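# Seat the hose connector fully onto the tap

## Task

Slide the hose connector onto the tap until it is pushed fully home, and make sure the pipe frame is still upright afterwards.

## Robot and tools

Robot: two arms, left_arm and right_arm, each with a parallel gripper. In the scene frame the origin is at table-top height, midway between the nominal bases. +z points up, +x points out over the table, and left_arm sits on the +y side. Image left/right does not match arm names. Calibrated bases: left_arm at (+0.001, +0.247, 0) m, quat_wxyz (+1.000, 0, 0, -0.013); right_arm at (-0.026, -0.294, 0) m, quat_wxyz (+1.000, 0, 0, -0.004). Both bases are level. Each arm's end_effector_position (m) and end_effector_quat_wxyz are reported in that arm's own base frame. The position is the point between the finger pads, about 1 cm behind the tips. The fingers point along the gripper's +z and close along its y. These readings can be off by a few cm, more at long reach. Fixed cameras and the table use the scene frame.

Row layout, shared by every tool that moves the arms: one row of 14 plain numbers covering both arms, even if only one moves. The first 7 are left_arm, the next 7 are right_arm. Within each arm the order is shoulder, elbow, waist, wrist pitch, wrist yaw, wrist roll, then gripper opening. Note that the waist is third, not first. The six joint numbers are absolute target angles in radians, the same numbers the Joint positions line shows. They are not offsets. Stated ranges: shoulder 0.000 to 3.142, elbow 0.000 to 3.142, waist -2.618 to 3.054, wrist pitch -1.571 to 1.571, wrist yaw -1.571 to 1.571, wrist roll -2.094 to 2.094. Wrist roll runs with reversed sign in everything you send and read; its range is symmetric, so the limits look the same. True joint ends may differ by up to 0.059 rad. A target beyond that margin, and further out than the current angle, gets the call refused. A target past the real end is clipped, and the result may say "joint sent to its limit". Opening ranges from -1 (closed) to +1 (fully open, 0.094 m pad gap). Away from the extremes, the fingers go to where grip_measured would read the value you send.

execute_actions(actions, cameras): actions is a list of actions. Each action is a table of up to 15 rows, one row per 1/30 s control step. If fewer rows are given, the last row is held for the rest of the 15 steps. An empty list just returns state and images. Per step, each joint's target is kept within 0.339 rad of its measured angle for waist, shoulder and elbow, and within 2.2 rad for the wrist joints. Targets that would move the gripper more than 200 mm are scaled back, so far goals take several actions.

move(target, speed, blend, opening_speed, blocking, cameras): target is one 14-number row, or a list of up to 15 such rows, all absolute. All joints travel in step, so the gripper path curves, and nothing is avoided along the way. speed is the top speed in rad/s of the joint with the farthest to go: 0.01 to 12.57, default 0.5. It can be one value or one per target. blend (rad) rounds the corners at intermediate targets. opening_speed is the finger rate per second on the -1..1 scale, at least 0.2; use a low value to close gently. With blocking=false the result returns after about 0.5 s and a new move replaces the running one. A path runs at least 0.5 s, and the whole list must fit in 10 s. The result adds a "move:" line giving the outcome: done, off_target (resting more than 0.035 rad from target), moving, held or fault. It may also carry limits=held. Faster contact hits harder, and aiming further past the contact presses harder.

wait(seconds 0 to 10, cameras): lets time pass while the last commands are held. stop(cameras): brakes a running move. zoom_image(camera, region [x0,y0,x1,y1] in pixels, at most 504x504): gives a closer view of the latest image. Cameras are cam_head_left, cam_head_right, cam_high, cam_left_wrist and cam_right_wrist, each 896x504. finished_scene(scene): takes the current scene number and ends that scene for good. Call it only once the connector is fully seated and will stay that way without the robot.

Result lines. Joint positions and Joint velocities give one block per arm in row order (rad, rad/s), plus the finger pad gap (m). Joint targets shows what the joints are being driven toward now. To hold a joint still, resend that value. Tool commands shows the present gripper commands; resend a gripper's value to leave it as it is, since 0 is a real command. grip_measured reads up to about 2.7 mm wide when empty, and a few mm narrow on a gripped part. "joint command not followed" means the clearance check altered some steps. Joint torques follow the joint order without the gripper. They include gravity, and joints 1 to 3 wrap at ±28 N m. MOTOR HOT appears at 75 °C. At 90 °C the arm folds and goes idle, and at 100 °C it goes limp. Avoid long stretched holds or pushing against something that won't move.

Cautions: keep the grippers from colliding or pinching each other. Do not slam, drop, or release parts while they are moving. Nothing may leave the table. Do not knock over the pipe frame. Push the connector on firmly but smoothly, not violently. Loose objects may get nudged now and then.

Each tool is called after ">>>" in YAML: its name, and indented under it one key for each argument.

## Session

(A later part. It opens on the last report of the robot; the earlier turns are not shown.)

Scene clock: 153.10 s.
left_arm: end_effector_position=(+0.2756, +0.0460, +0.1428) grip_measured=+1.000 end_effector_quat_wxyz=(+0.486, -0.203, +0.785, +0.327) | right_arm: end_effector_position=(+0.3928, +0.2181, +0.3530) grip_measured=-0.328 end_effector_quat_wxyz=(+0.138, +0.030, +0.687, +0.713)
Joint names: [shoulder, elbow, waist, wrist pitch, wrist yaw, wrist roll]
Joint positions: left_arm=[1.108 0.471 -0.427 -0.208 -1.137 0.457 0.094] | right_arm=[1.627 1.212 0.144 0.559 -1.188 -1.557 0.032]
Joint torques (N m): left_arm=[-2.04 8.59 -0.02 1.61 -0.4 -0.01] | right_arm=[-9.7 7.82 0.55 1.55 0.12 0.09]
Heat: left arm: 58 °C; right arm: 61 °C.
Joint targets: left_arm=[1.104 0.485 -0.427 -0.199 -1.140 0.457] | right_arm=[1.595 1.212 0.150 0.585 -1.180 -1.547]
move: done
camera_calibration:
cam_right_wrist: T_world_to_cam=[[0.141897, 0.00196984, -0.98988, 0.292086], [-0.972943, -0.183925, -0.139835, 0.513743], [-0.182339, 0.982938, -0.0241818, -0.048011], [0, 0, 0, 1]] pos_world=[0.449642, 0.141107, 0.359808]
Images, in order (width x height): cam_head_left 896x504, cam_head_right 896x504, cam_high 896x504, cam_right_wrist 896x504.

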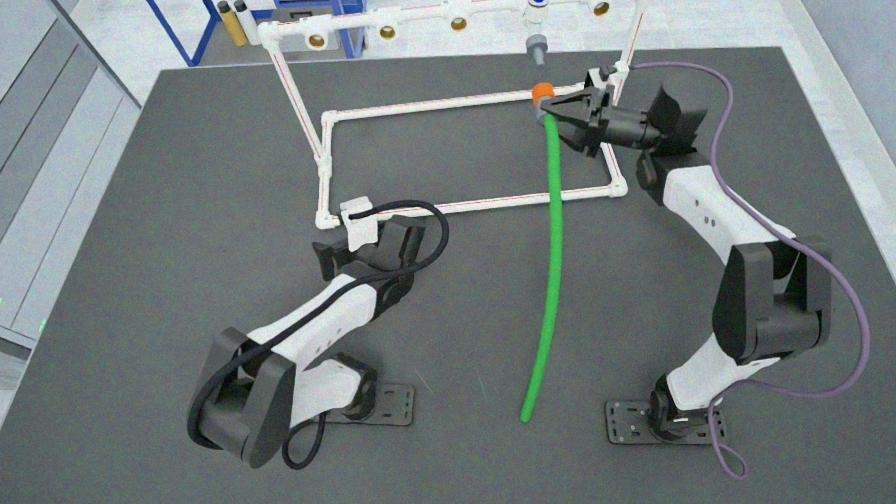

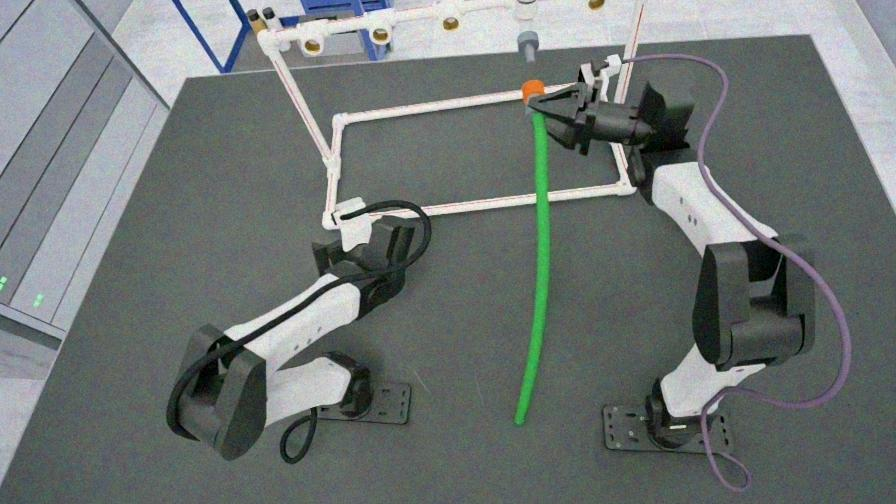

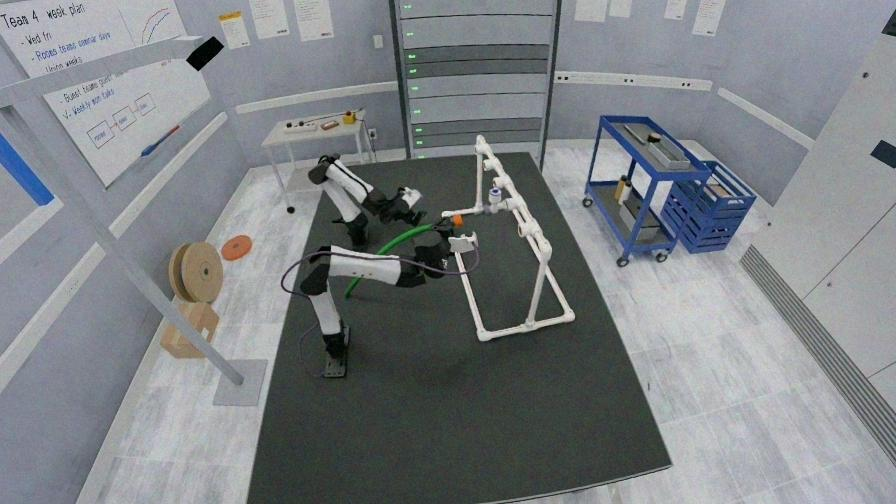

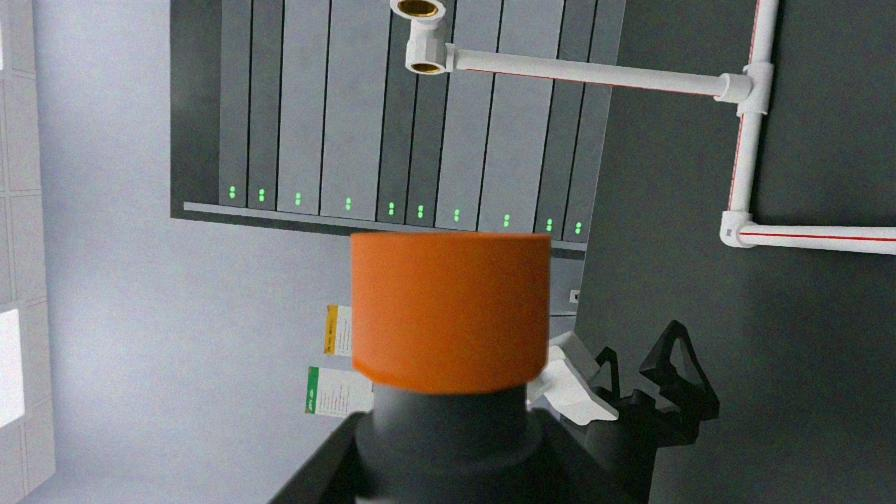

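>>> zoom_image:
  camera: "cam_high"
  region: [450, 195, 500, 235]

>>> zoom_image:
  camera: "cam_head_left"
  region: [515, 30, 575, 110]

>>> zoom_image:
  camera: "cam_head_right"
  region: [500, 25, 560, 105]

Scaled by 10.080 from the camera's 896x504 image, which has a finer 1280x720 frame.

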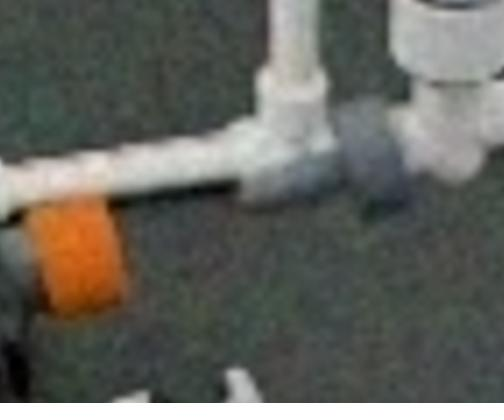

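Scaled by 6.300 from the camera's 896x504 image, which has a finer 1280x720 frame.

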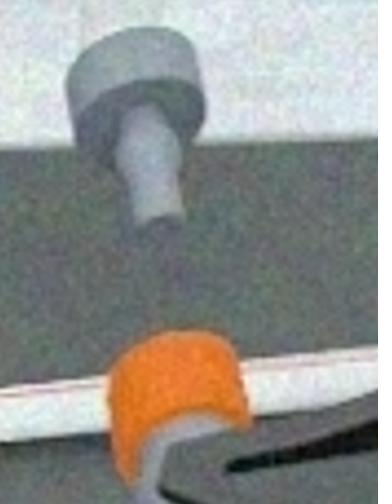

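Scaled by 6.300 from the camera's 896x504 image, which has a finer 1280x720 frame.

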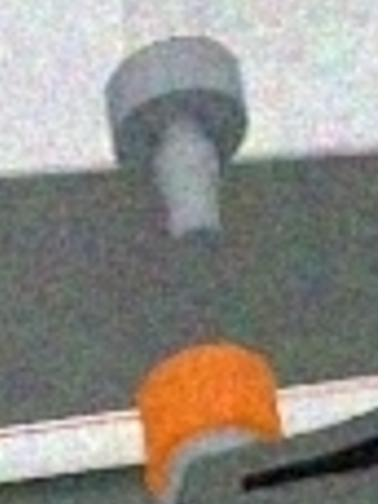

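>>> move:
  target: [1.104,0.485,-0.427,-0.199,-1.14,0.457,1,1.660,1.336,0.146,0.529,-1.1845,-1.547,-0.5]
  speed: 0.25
  cameras: ["cam_right_wrist","cam_head_left","cam_head_right","cam_high"]

>>> zoom_image:
  camera: "cam_high"
  region: [450, 195, 500, 235]

>>> zoom_image:
  camera: "cam_head_left"
  region: [515, 30, 575, 110]

>>> zoom_image:
  camera: "cam_head_right"
  region: [500, 25, 560, 105]

Scene clock: 188.37 s.
left_arm: end_effector_position=(+0.2756, +0.0460, +0.1428) grip_measured=+1.000 end_effector_quat_wxyz=(+0.486, -0.203, +0.785, +0.327) | right_arm: end_effector_position=(+0.4028, +0.2195, +0.3699) grip_measured=-0.328 end_effector_quat_wxyz=(+0.147, +0.021, +0.685, +0.714)
Joint names: [shoulder, elbow, waist, wrist pitch, wrist yaw, wrist roll]
Joint positions: left_arm=[1.108 0.471 -0.427 -0.208 -1.137 0.457 0.094] | right_arm=[1.659 1.302 0.144 0.523 -1.188 -1.553 0.032]
Joint torques (N m): left_arm=[-1.98 8.53 -0.08 1.62 -0.4 -0.03] | right_arm=[-7.12 11.37 0.16 1.38 0.07 0.06]
Heat: left arm: 59 °C; right arm: 58 °C.
Joint targets: left_arm=[1.104 0.485 -0.427 -0.199 -1.140 0.457] | right_arm=[1.660 1.336 0.146 0.529 -1.184 -1.547]
move: done
camera_calibration:
cam_right_wrist: T_world_to_cam=[[0.166488, 0.00430437, -0.986034, 0.295475], [-0.969257, -0.183015, -0.164455, 0.533424], [-0.181167, 0.983101, -0.0262979, -0.046845], [0, 0, 0, 1]] pos_world=[0.459345, 0.142406, 0.377841]
Images, in order (width x height): cam_head_left 896x504, cam_head_right 896x504, cam_high 896x504, cam_right_wrist 896x504.

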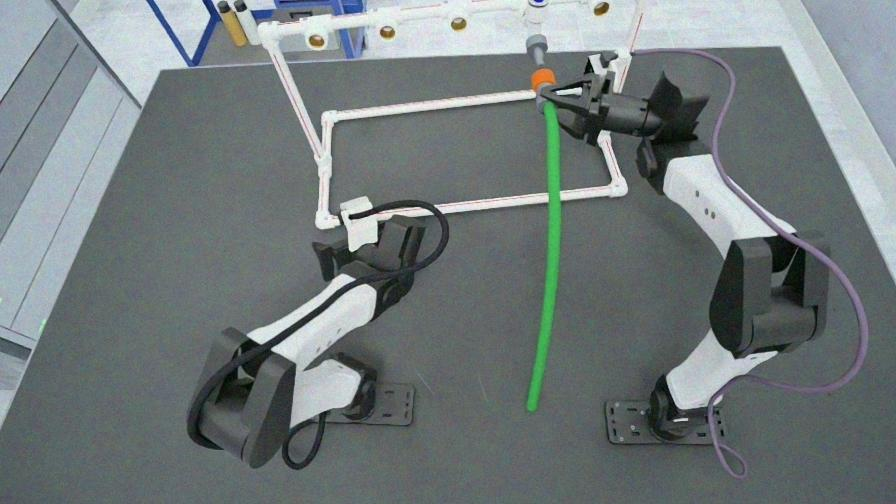

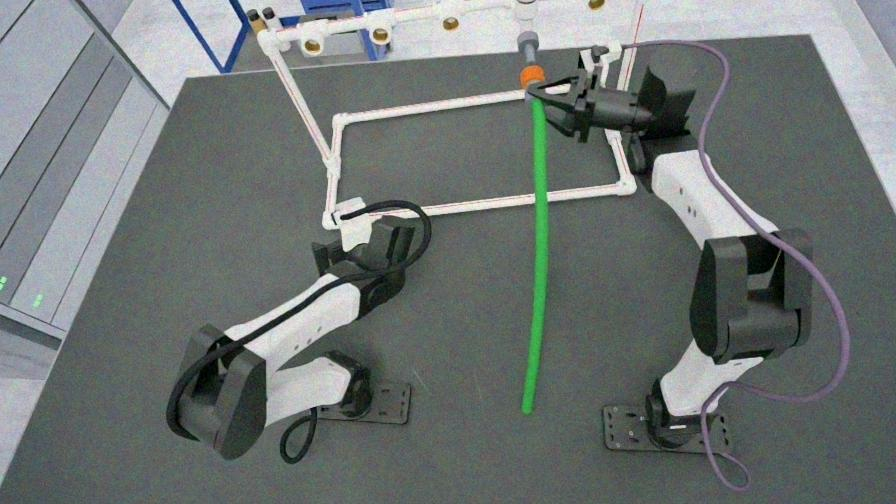

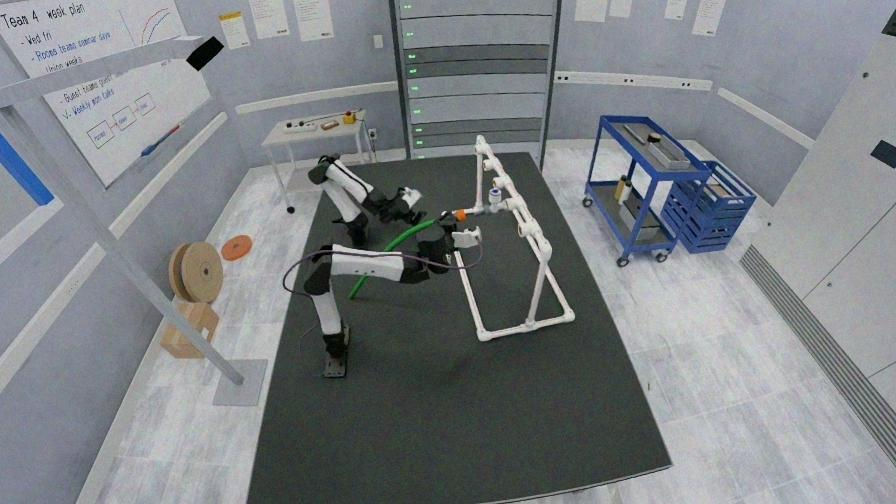

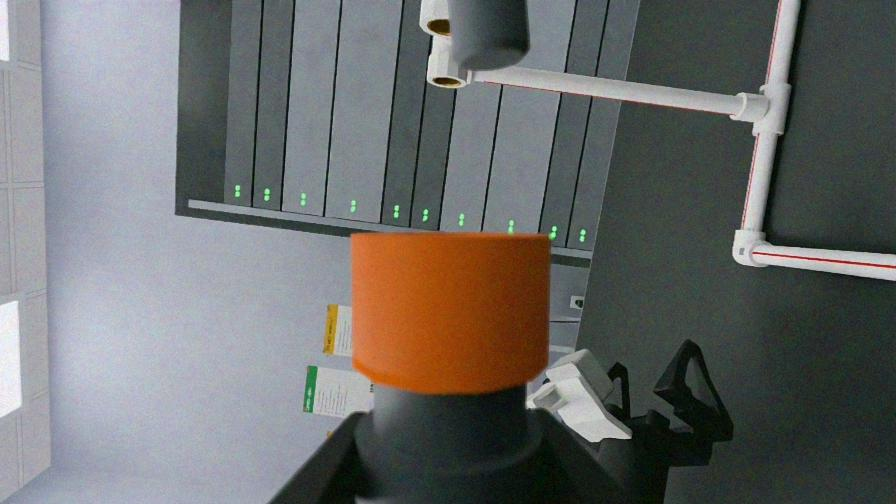

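Scaled by 10.080 from the camera's 896x504 image, which has a finer 1280x720 frame.

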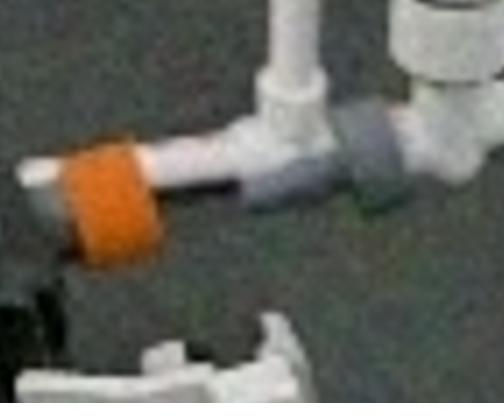

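Scaled by 6.300 from the camera's 896x504 image, which has a finer 1280x720 frame.

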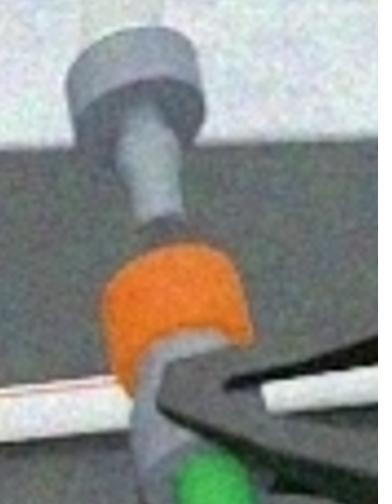

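Scaled by 6.300 from the camera's 896x504 image, which has a finer 1280x720 frame.

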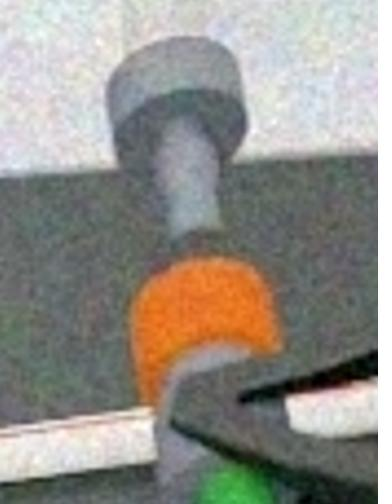

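>>> zoom_image:
  camera: "cam_right_wrist"
  region: [400, 0, 580, 110]

Scaled by 2.800 from the camera's 896x504 image, which has a finer 1280x720 frame.

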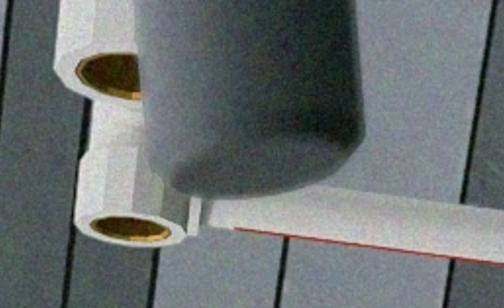

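>>> move:
  target: [1.104,0.485,-0.427,-0.199,-1.14,0.457,1,1.713,1.343,0.160,0.618,-1.127,-1.516,-0.5]
  speed: 0.15
  cameras: ["cam_right_wrist","cam_head_left","cam_head_right","cam_high"]

>>> zoom_image:
  camera: "cam_right_wrist"
  region: [300, 0, 660, 270]

>>> zoom_image:
  camera: "cam_head_left"
  region: [515, 30, 575, 110]

>>> zoom_image:
  camera: "cam_head_right"
  region: [500, 25, 560, 105]

>>> zoom_image:
  camera: "cam_high"
  region: [450, 195, 500, 235]

Scene clock: 216.53 s.
left_arm: end_effector_position=(+0.2756, +0.0460, +0.1428) grip_measured=+1.000 end_effector_quat_wxyz=(+0.486, -0.203, +0.785, +0.327) | right_arm: end_effector_position=(+0.4202, +0.2229, +0.3603) grip_measured=-0.328 end_effector_quat_wxyz=(+0.176, +0.019, +0.679, +0.712)
Joint names: [shoulder, elbow, waist, wrist pitch, wrist yaw, wrist roll]
Joint positions: left_arm=[1.108 0.471 -0.427 -0.208 -1.137 0.457 0.094] | right_arm=[1.713 1.308 0.153 0.59 -1.141 -1.525 0.032]
Joint torques (N m): left_arm=[-2.06 8.58 -0.01 1.61 -0.4 0.01] | right_arm=[-7.61 11.43 0.62 1.61 0.21 0.09]
Heat: left arm: 59 °C; right arm: 56 °C.
Joint targets: left_arm=[1.104 0.485 -0.427 -0.199 -1.140 0.457] | right_arm=[1.713 1.343 0.160 0.618 -1.127 -1.516]
move: done
camera_calibration:
cam_right_wrist: T_world_to_cam=[[0.211442, 0.000655276, -0.97739, 0.262049], [-0.967113, -0.144497, -0.209316, 0.556096], [-0.141368, 0.989505, -0.0299191, -0.0642519], [0, 0, 0, 1]] pos_world=[0.473316, 0.14376, 0.370601]
Images, in order (width x height): cam_head_left 896x504, cam_head_right 896x504, cam_high 896x504, cam_right_wrist 896x504.

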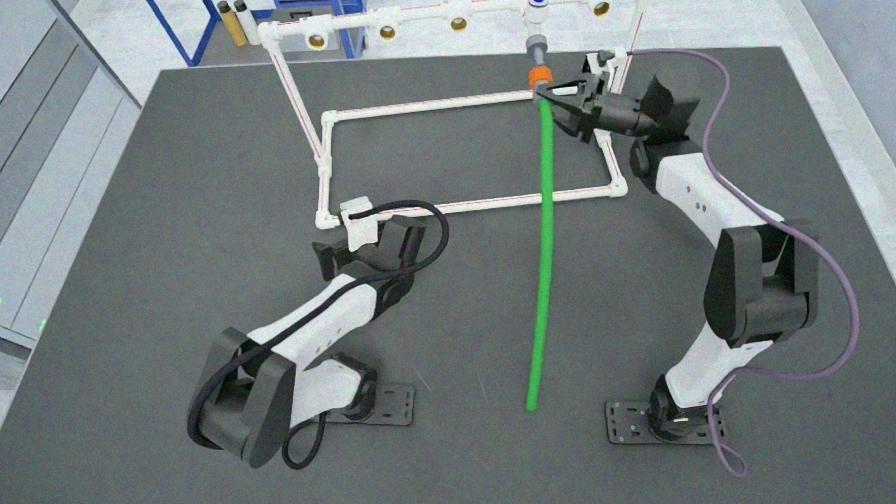

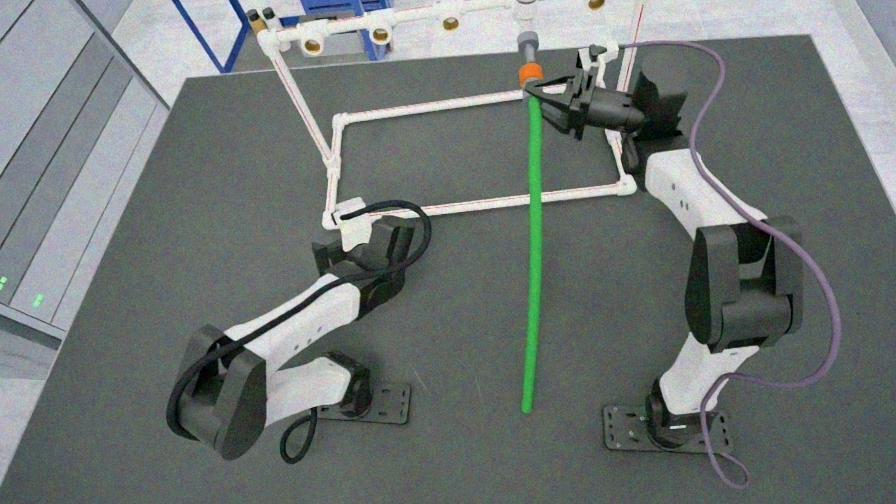

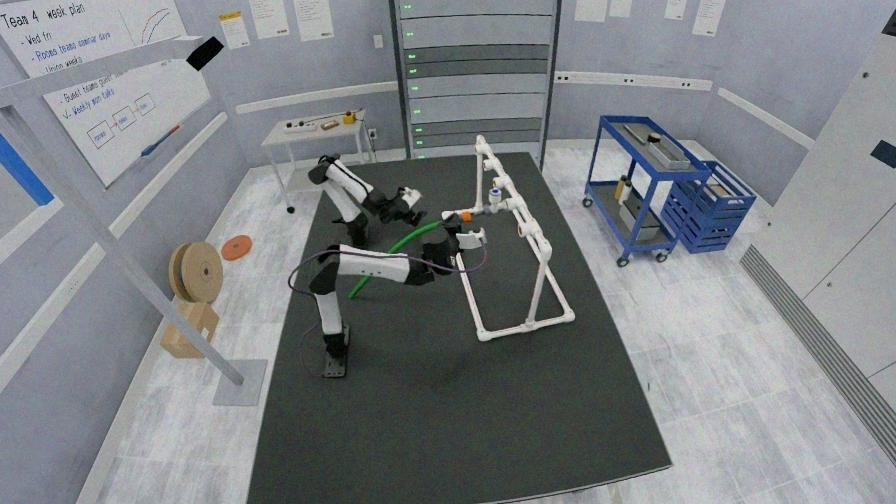

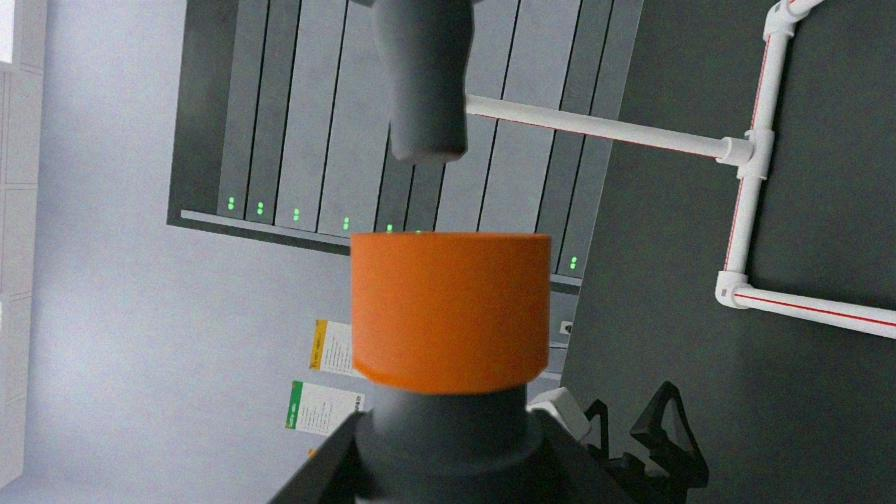

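Scaled by 1.400 from the camera's 896x504 image, which has a finer 1280x720 frame.

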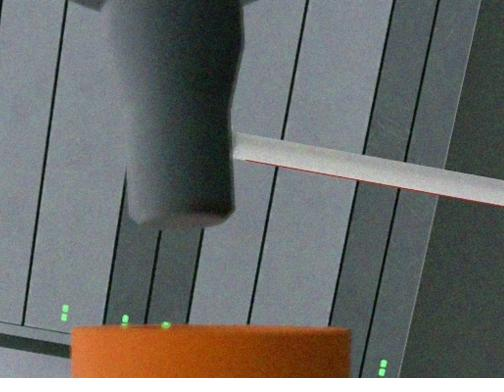

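Scaled by 6.300 from the camera's 896x504 image, which has a finer 1280x720 frame.

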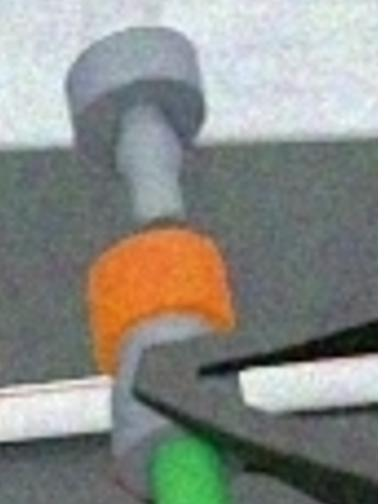

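Scaled by 6.300 from the camera's 896x504 image, which has a finer 1280x720 frame.

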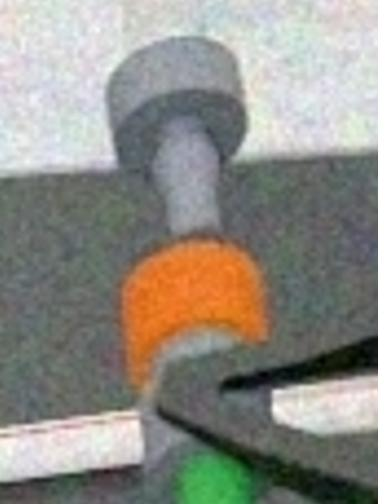

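Scaled by 10.080 from the camera's 896x504 image, which has a finer 1280x720 frame.

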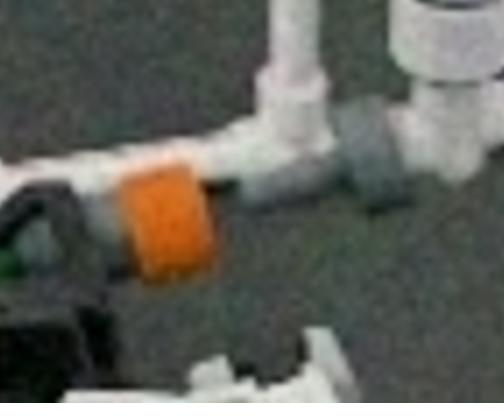

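>>> move:
  target: [1.104,0.485,-0.427,-0.199,-1.14,0.457,1,1.723,1.365,0.162,0.614,-1.098,-1.501,-0.5]
  speed: 0.1
  cameras: ["cam_right_wrist","cam_head_left","cam_head_right","cam_high"]

>>> zoom_image:
  camera: "cam_right_wrist"
  region: [300, 0, 660, 270]

>>> zoom_image:
  camera: "cam_head_left"
  region: [515, 30, 575, 110]

>>> zoom_image:
  camera: "cam_head_right"
  region: [500, 25, 560, 105]

>>> zoom_image:
  camera: "cam_high"
  region: [450, 195, 500, 235]

Scene clock: 233.50 s.
left_arm: end_effector_position=(+0.2756, +0.0460, +0.1428) grip_measured=+1.000 end_effector_quat_wxyz=(+0.486, -0.203, +0.785, +0.327) | right_arm: end_effector_position=(+0.4270, +0.2220, +0.3658) grip_measured=-0.328 end_effector_quat_wxyz=(+0.195, +0.019, +0.675, +0.711)
Joint names: [shoulder, elbow, waist, wrist pitch, wrist yaw, wrist roll]
Joint positions: left_arm=[1.108 0.471 -0.427 -0.208 -1.137 0.457 0.094] | right_arm=[1.722 1.329 0.153 0.591 -1.114 -1.51 0.032]
Joint torques (N m): left_arm=[-2.03 8.59 0.01 1.62 -0.4 -0.01] | right_arm=[-7.61 11.48 0.79 1.57 0.22 0.06]
Heat: left arm: 59 °C; right arm: 54 °C.
Joint targets: left_arm=[1.104 0.485 -0.427 -0.199 -1.140 0.457] | right_arm=[1.723 1.365 0.162 0.614 -1.098 -1.501]
move: off_target (right_arm); right_arm: the elbow is farthest, 0.036 rad from its target
camera_calibration:
cam_right_wrist: T_world_to_cam=[[0.23698, -0.00268854, -0.971511, 0.253602], [-0.964878, -0.117341, -0.235037, 0.566015], [-0.113366, 0.993088, -0.0304015, -0.0747444], [0, 0, 0, 1]] pos_world=[0.477563, 0.141326, 0.377139]
Images, in order (width x height): cam_head_left 896x504, cam_head_right 896x504, cam_high 896x504, cam_right_wrist 896x504.

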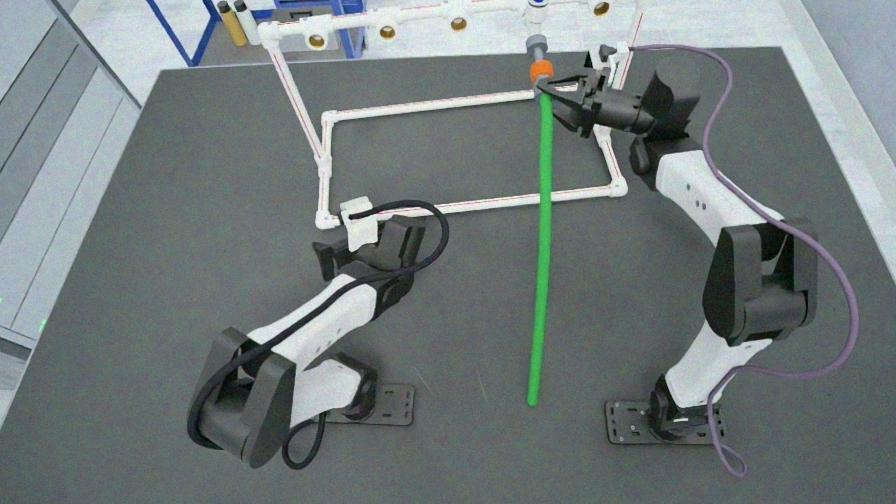

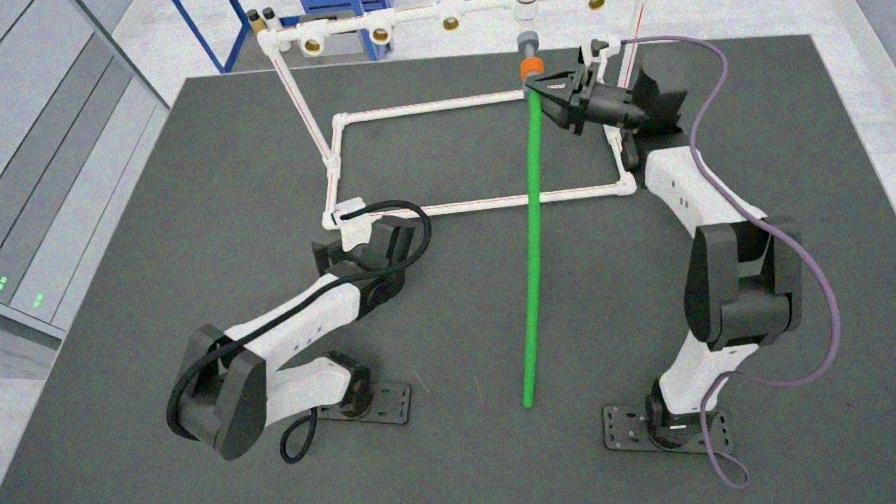

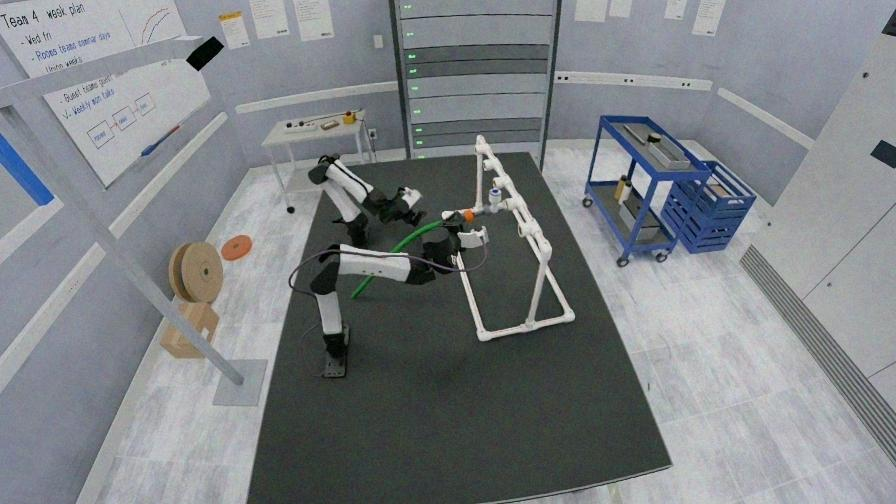

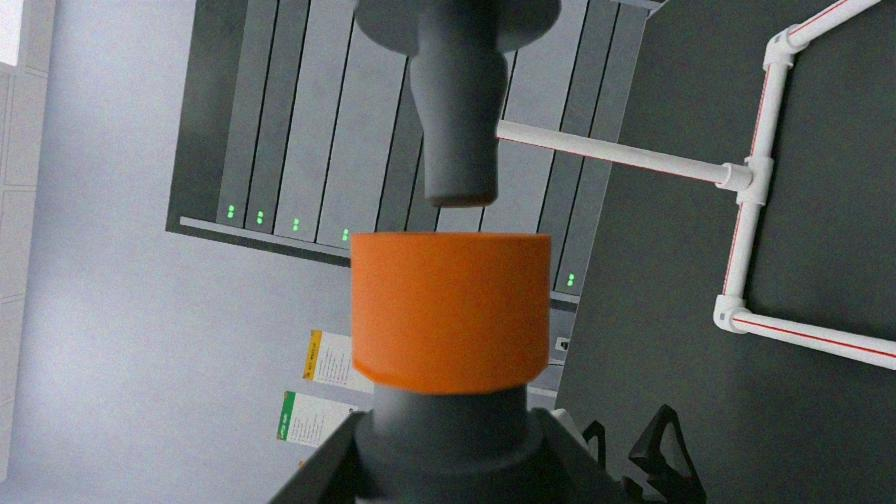

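Scaled by 1.400 from the camera's 896x504 image, which has a finer 1280x720 frame.

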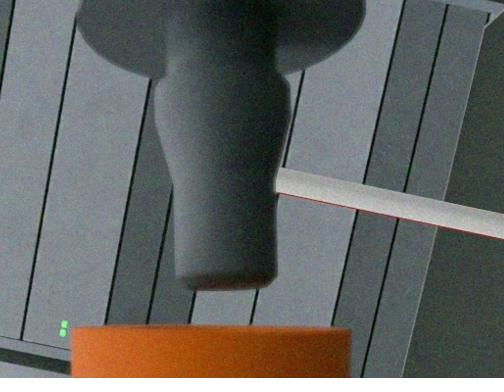

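Scaled by 6.300 from the camera's 896x504 image, which has a finer 1280x720 frame.

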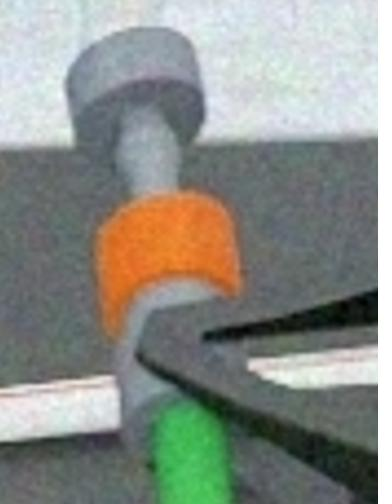

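Scaled by 6.300 from the camera's 896x504 image, which has a finer 1280x720 frame.

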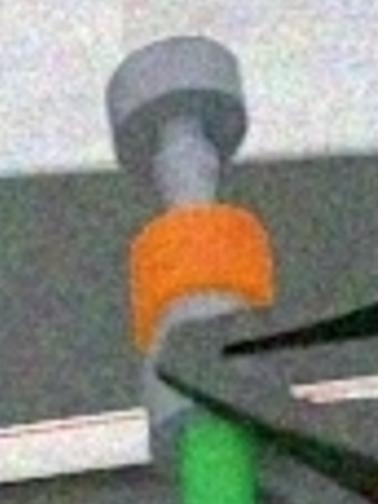

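Scaled by 10.080 from the camera's 896x504 image, which has a finer 1280x720 frame.

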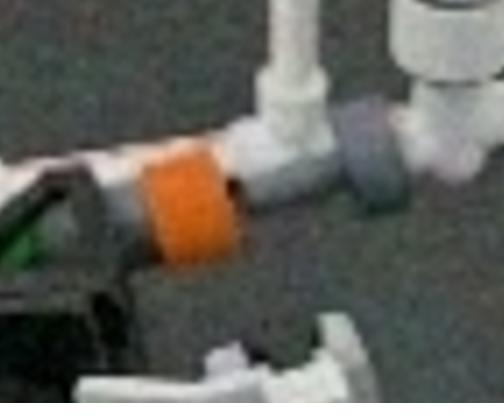

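>>> move:
  target: [1.104,0.485,-0.427,-0.199,-1.14,0.457,1,1.744,1.375,0.163,0.637,-1.098,-1.496,-0.5]
  speed: 0.1
  cameras: ["cam_right_wrist","cam_head_left","cam_head_right"]

>>> zoom_image:
  camera: "cam_right_wrist"
  region: [300, 0, 660, 270]

>>> zoom_image:
  camera: "cam_head_left"
  region: [515, 30, 575, 110]

>>> zoom_image:
  camera: "cam_head_right"
  region: [500, 25, 560, 105]

Scene clock: 249.57 s.
left_arm: end_effector_position=(+0.2756, +0.0460, +0.1428) grip_measured=+1.000 end_effector_quat_wxyz=(+0.486, -0.203, +0.785, +0.327) | right_arm: end_effector_position=(+0.4316, +0.2238, +0.3629) grip_measured=-0.328 end_effector_quat_wxyz=(+0.198, +0.015, +0.675, +0.711)
Joint names: [shoulder, elbow, waist, wrist pitch, wrist yaw, wrist roll]
Joint positions: left_arm=[1.108 0.471 -0.427 -0.208 -1.137 0.457 0.094] | right_arm=[1.743 1.34 0.156 0.608 -1.113 -1.505 0.032]
Joint torques (N m): left_arm=[-1.99 8.64 -0.02 1.59 -0.4 0] | right_arm=[-7.84 11.47 0.61 1.62 0.22 0.08]
Heat: left arm: 59 °C; right arm: 55 °C.
Joint targets: left_arm=[1.104 0.485 -0.427 -0.199 -1.140 0.457] | right_arm=[1.744 1.375 0.163 0.637 -1.098 -1.496]
move: done
camera_calibration:
cam_right_wrist: T_world_to_cam=[[0.246993, -0.00277414, -0.969013, 0.244543], [-0.96231, -0.118155, -0.244946, 0.57273], [-0.113814, 0.992991, -0.031853, -0.0754065], [0, 0, 0, 1]] pos_world=[0.482161, 0.143227, 0.374852]
Images, in order (width x height): cam_head_left 896x504, cam_head_right 896x504, cam_right_wrist 896x504.

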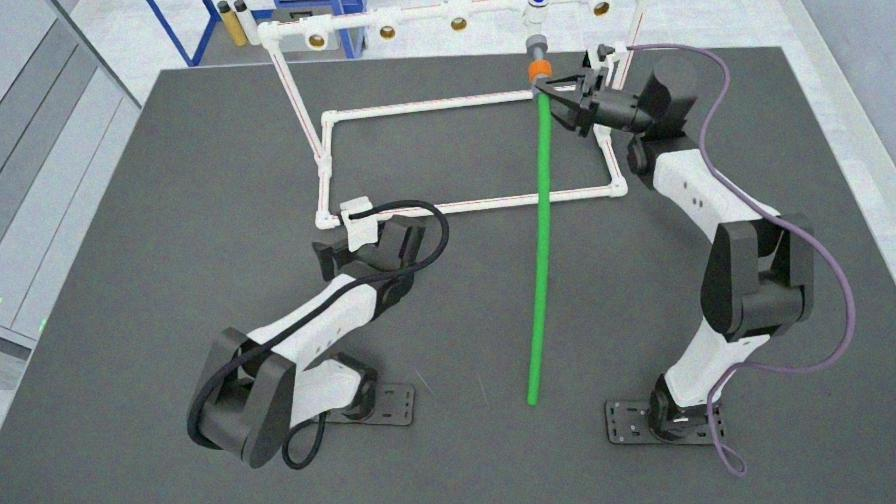

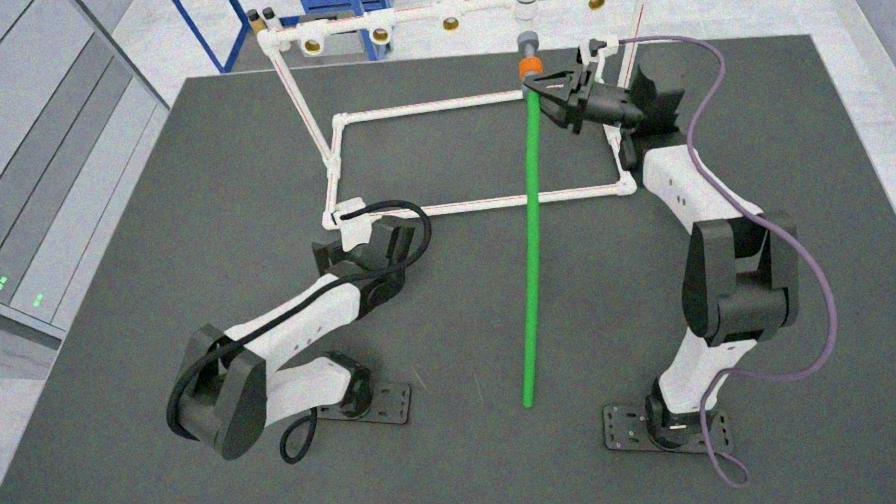

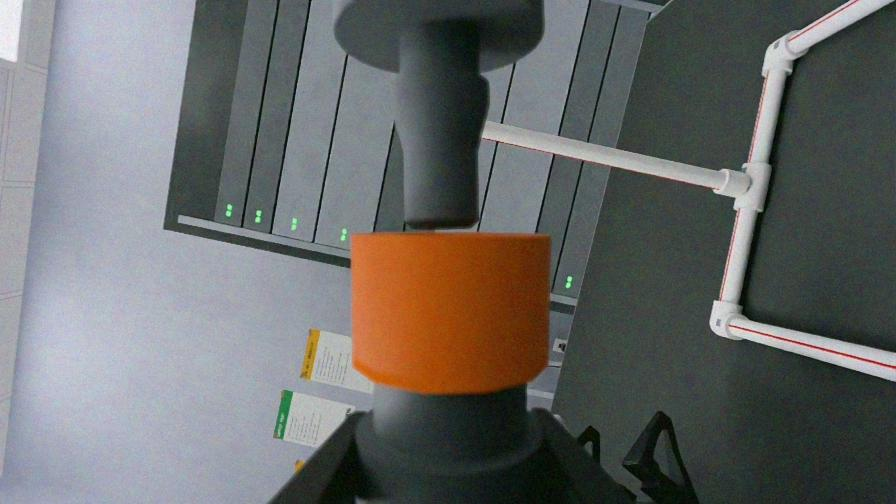

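Scaled by 1.400 from the camera's 896x504 image, which has a finer 1280x720 frame.

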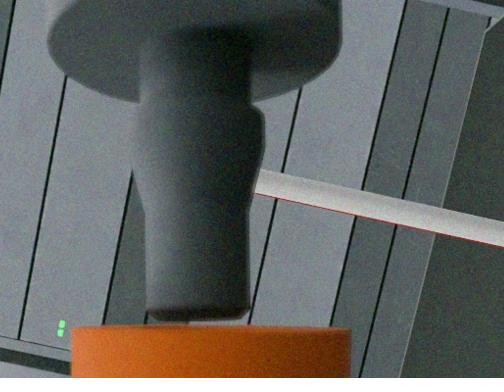

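Scaled by 6.300 from the camera's 896x504 image, which has a finer 1280x720 frame.

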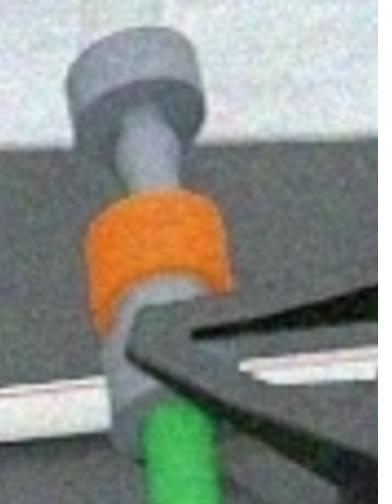

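Scaled by 6.300 from the camera's 896x504 image, which has a finer 1280x720 frame.

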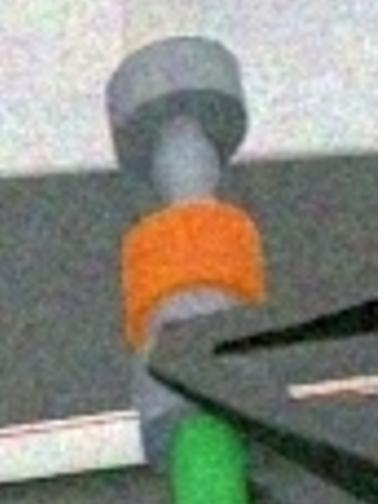

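>>> move:
  target: [1.104,0.485,-0.427,-0.199,-1.14,0.457,1,1.766,1.412,0.156,0.624,-1.0995,-1.497,-0.5]
  speed: 0.1
  cameras: ["cam_right_wrist","cam_head_left","cam_head_right"]

>>> zoom_image:
  camera: "cam_right_wrist"
  region: [300, 0, 660, 270]

>>> zoom_image:
  camera: "cam_head_left"
  region: [515, 30, 575, 110]

>>> zoom_image:
  camera: "cam_head_right"
  region: [500, 25, 560, 105]

Scene clock: 257.63 s.
left_arm: end_effector_position=(+0.2756, +0.0460, +0.1428) grip_measured=+1.000 end_effector_quat_wxyz=(+0.486, -0.203, +0.785, +0.327) | right_arm: end_effector_position=(+0.4375, +0.2247, +0.3668) grip_measured=-0.328 end_effector_quat_wxyz=(+0.203, +0.011, +0.672, +0.712)
Joint names: [shoulder, elbow, waist, wrist pitch, wrist yaw, wrist roll]
Joint positions: left_arm=[1.108 0.471 -0.427 -0.208 -1.137 0.457 0.094] | right_arm=[1.766 1.374 0.156 0.609 -1.112 -1.505 0.032]
Joint torques (N m): left_arm=[-2.03 8.55 -0.06 1.6 -0.39 0] | right_arm=[-8.08 11.71 -0.02 1.49 0.2 0.06]
Heat: left arm: 59 °C; right arm: 55 °C.
Joint targets: left_arm=[1.104 0.485 -0.427 -0.199 -1.140 0.457] | right_arm=[1.766 1.412 0.156 0.624 -1.099 -1.497]
move: off_target (right_arm); right_arm: the elbow is farthest, 0.038 rad from its target
camera_calibration:
cam_right_wrist: T_world_to_cam=[[0.259782, -0.000982955, -0.965667, 0.239558], [-0.959043, -0.117195, -0.25788, 0.58254], [-0.112918, 0.993108, -0.0313879, -0.0760441], [0, 0, 0, 1]] pos_world=[0.487861, 0.144026, 0.379172]
Images, in order (width x height): cam_head_left 896x504, cam_head_right 896x504, cam_right_wrist 896x504.

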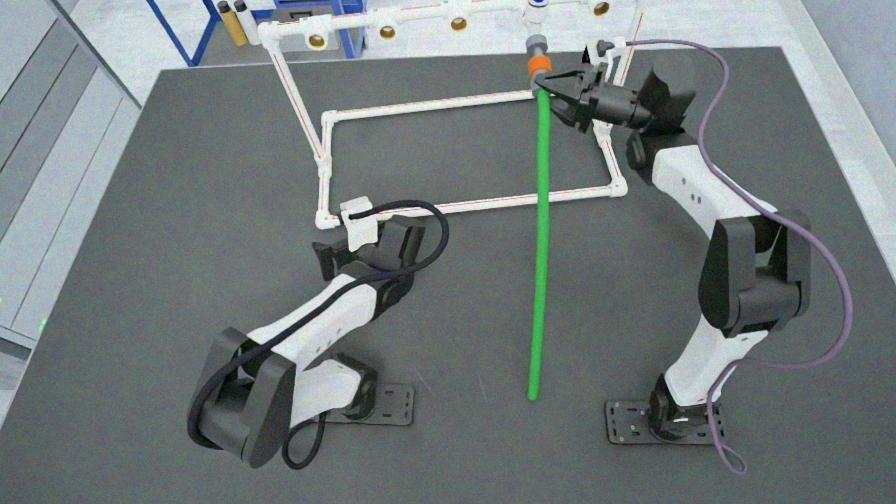

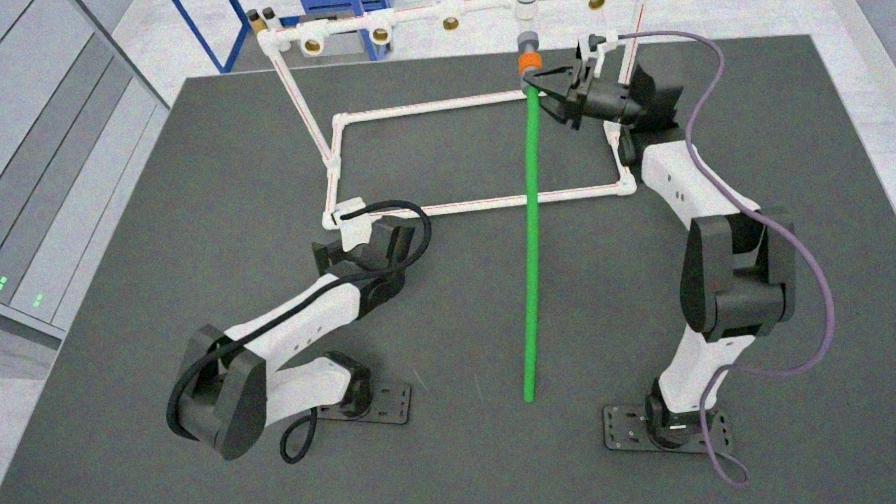

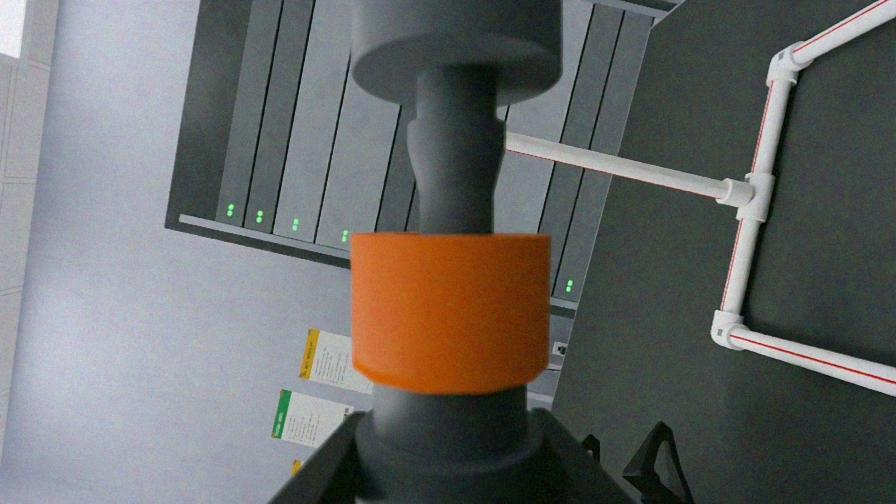

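Scaled by 1.400 from the camera's 896x504 image, which has a finer 1280x720 frame.

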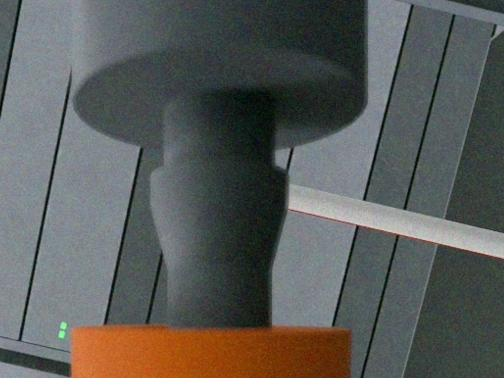

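Scaled by 6.300 from the camera's 896x504 image, which has a finer 1280x720 frame.

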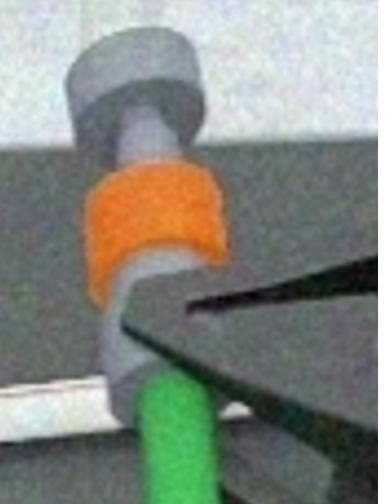

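Scaled by 6.300 from the camera's 896x504 image, which has a finer 1280x720 frame.

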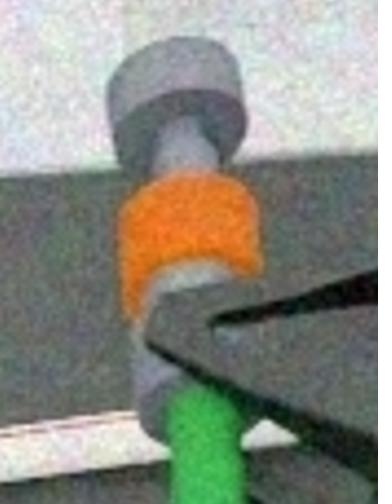

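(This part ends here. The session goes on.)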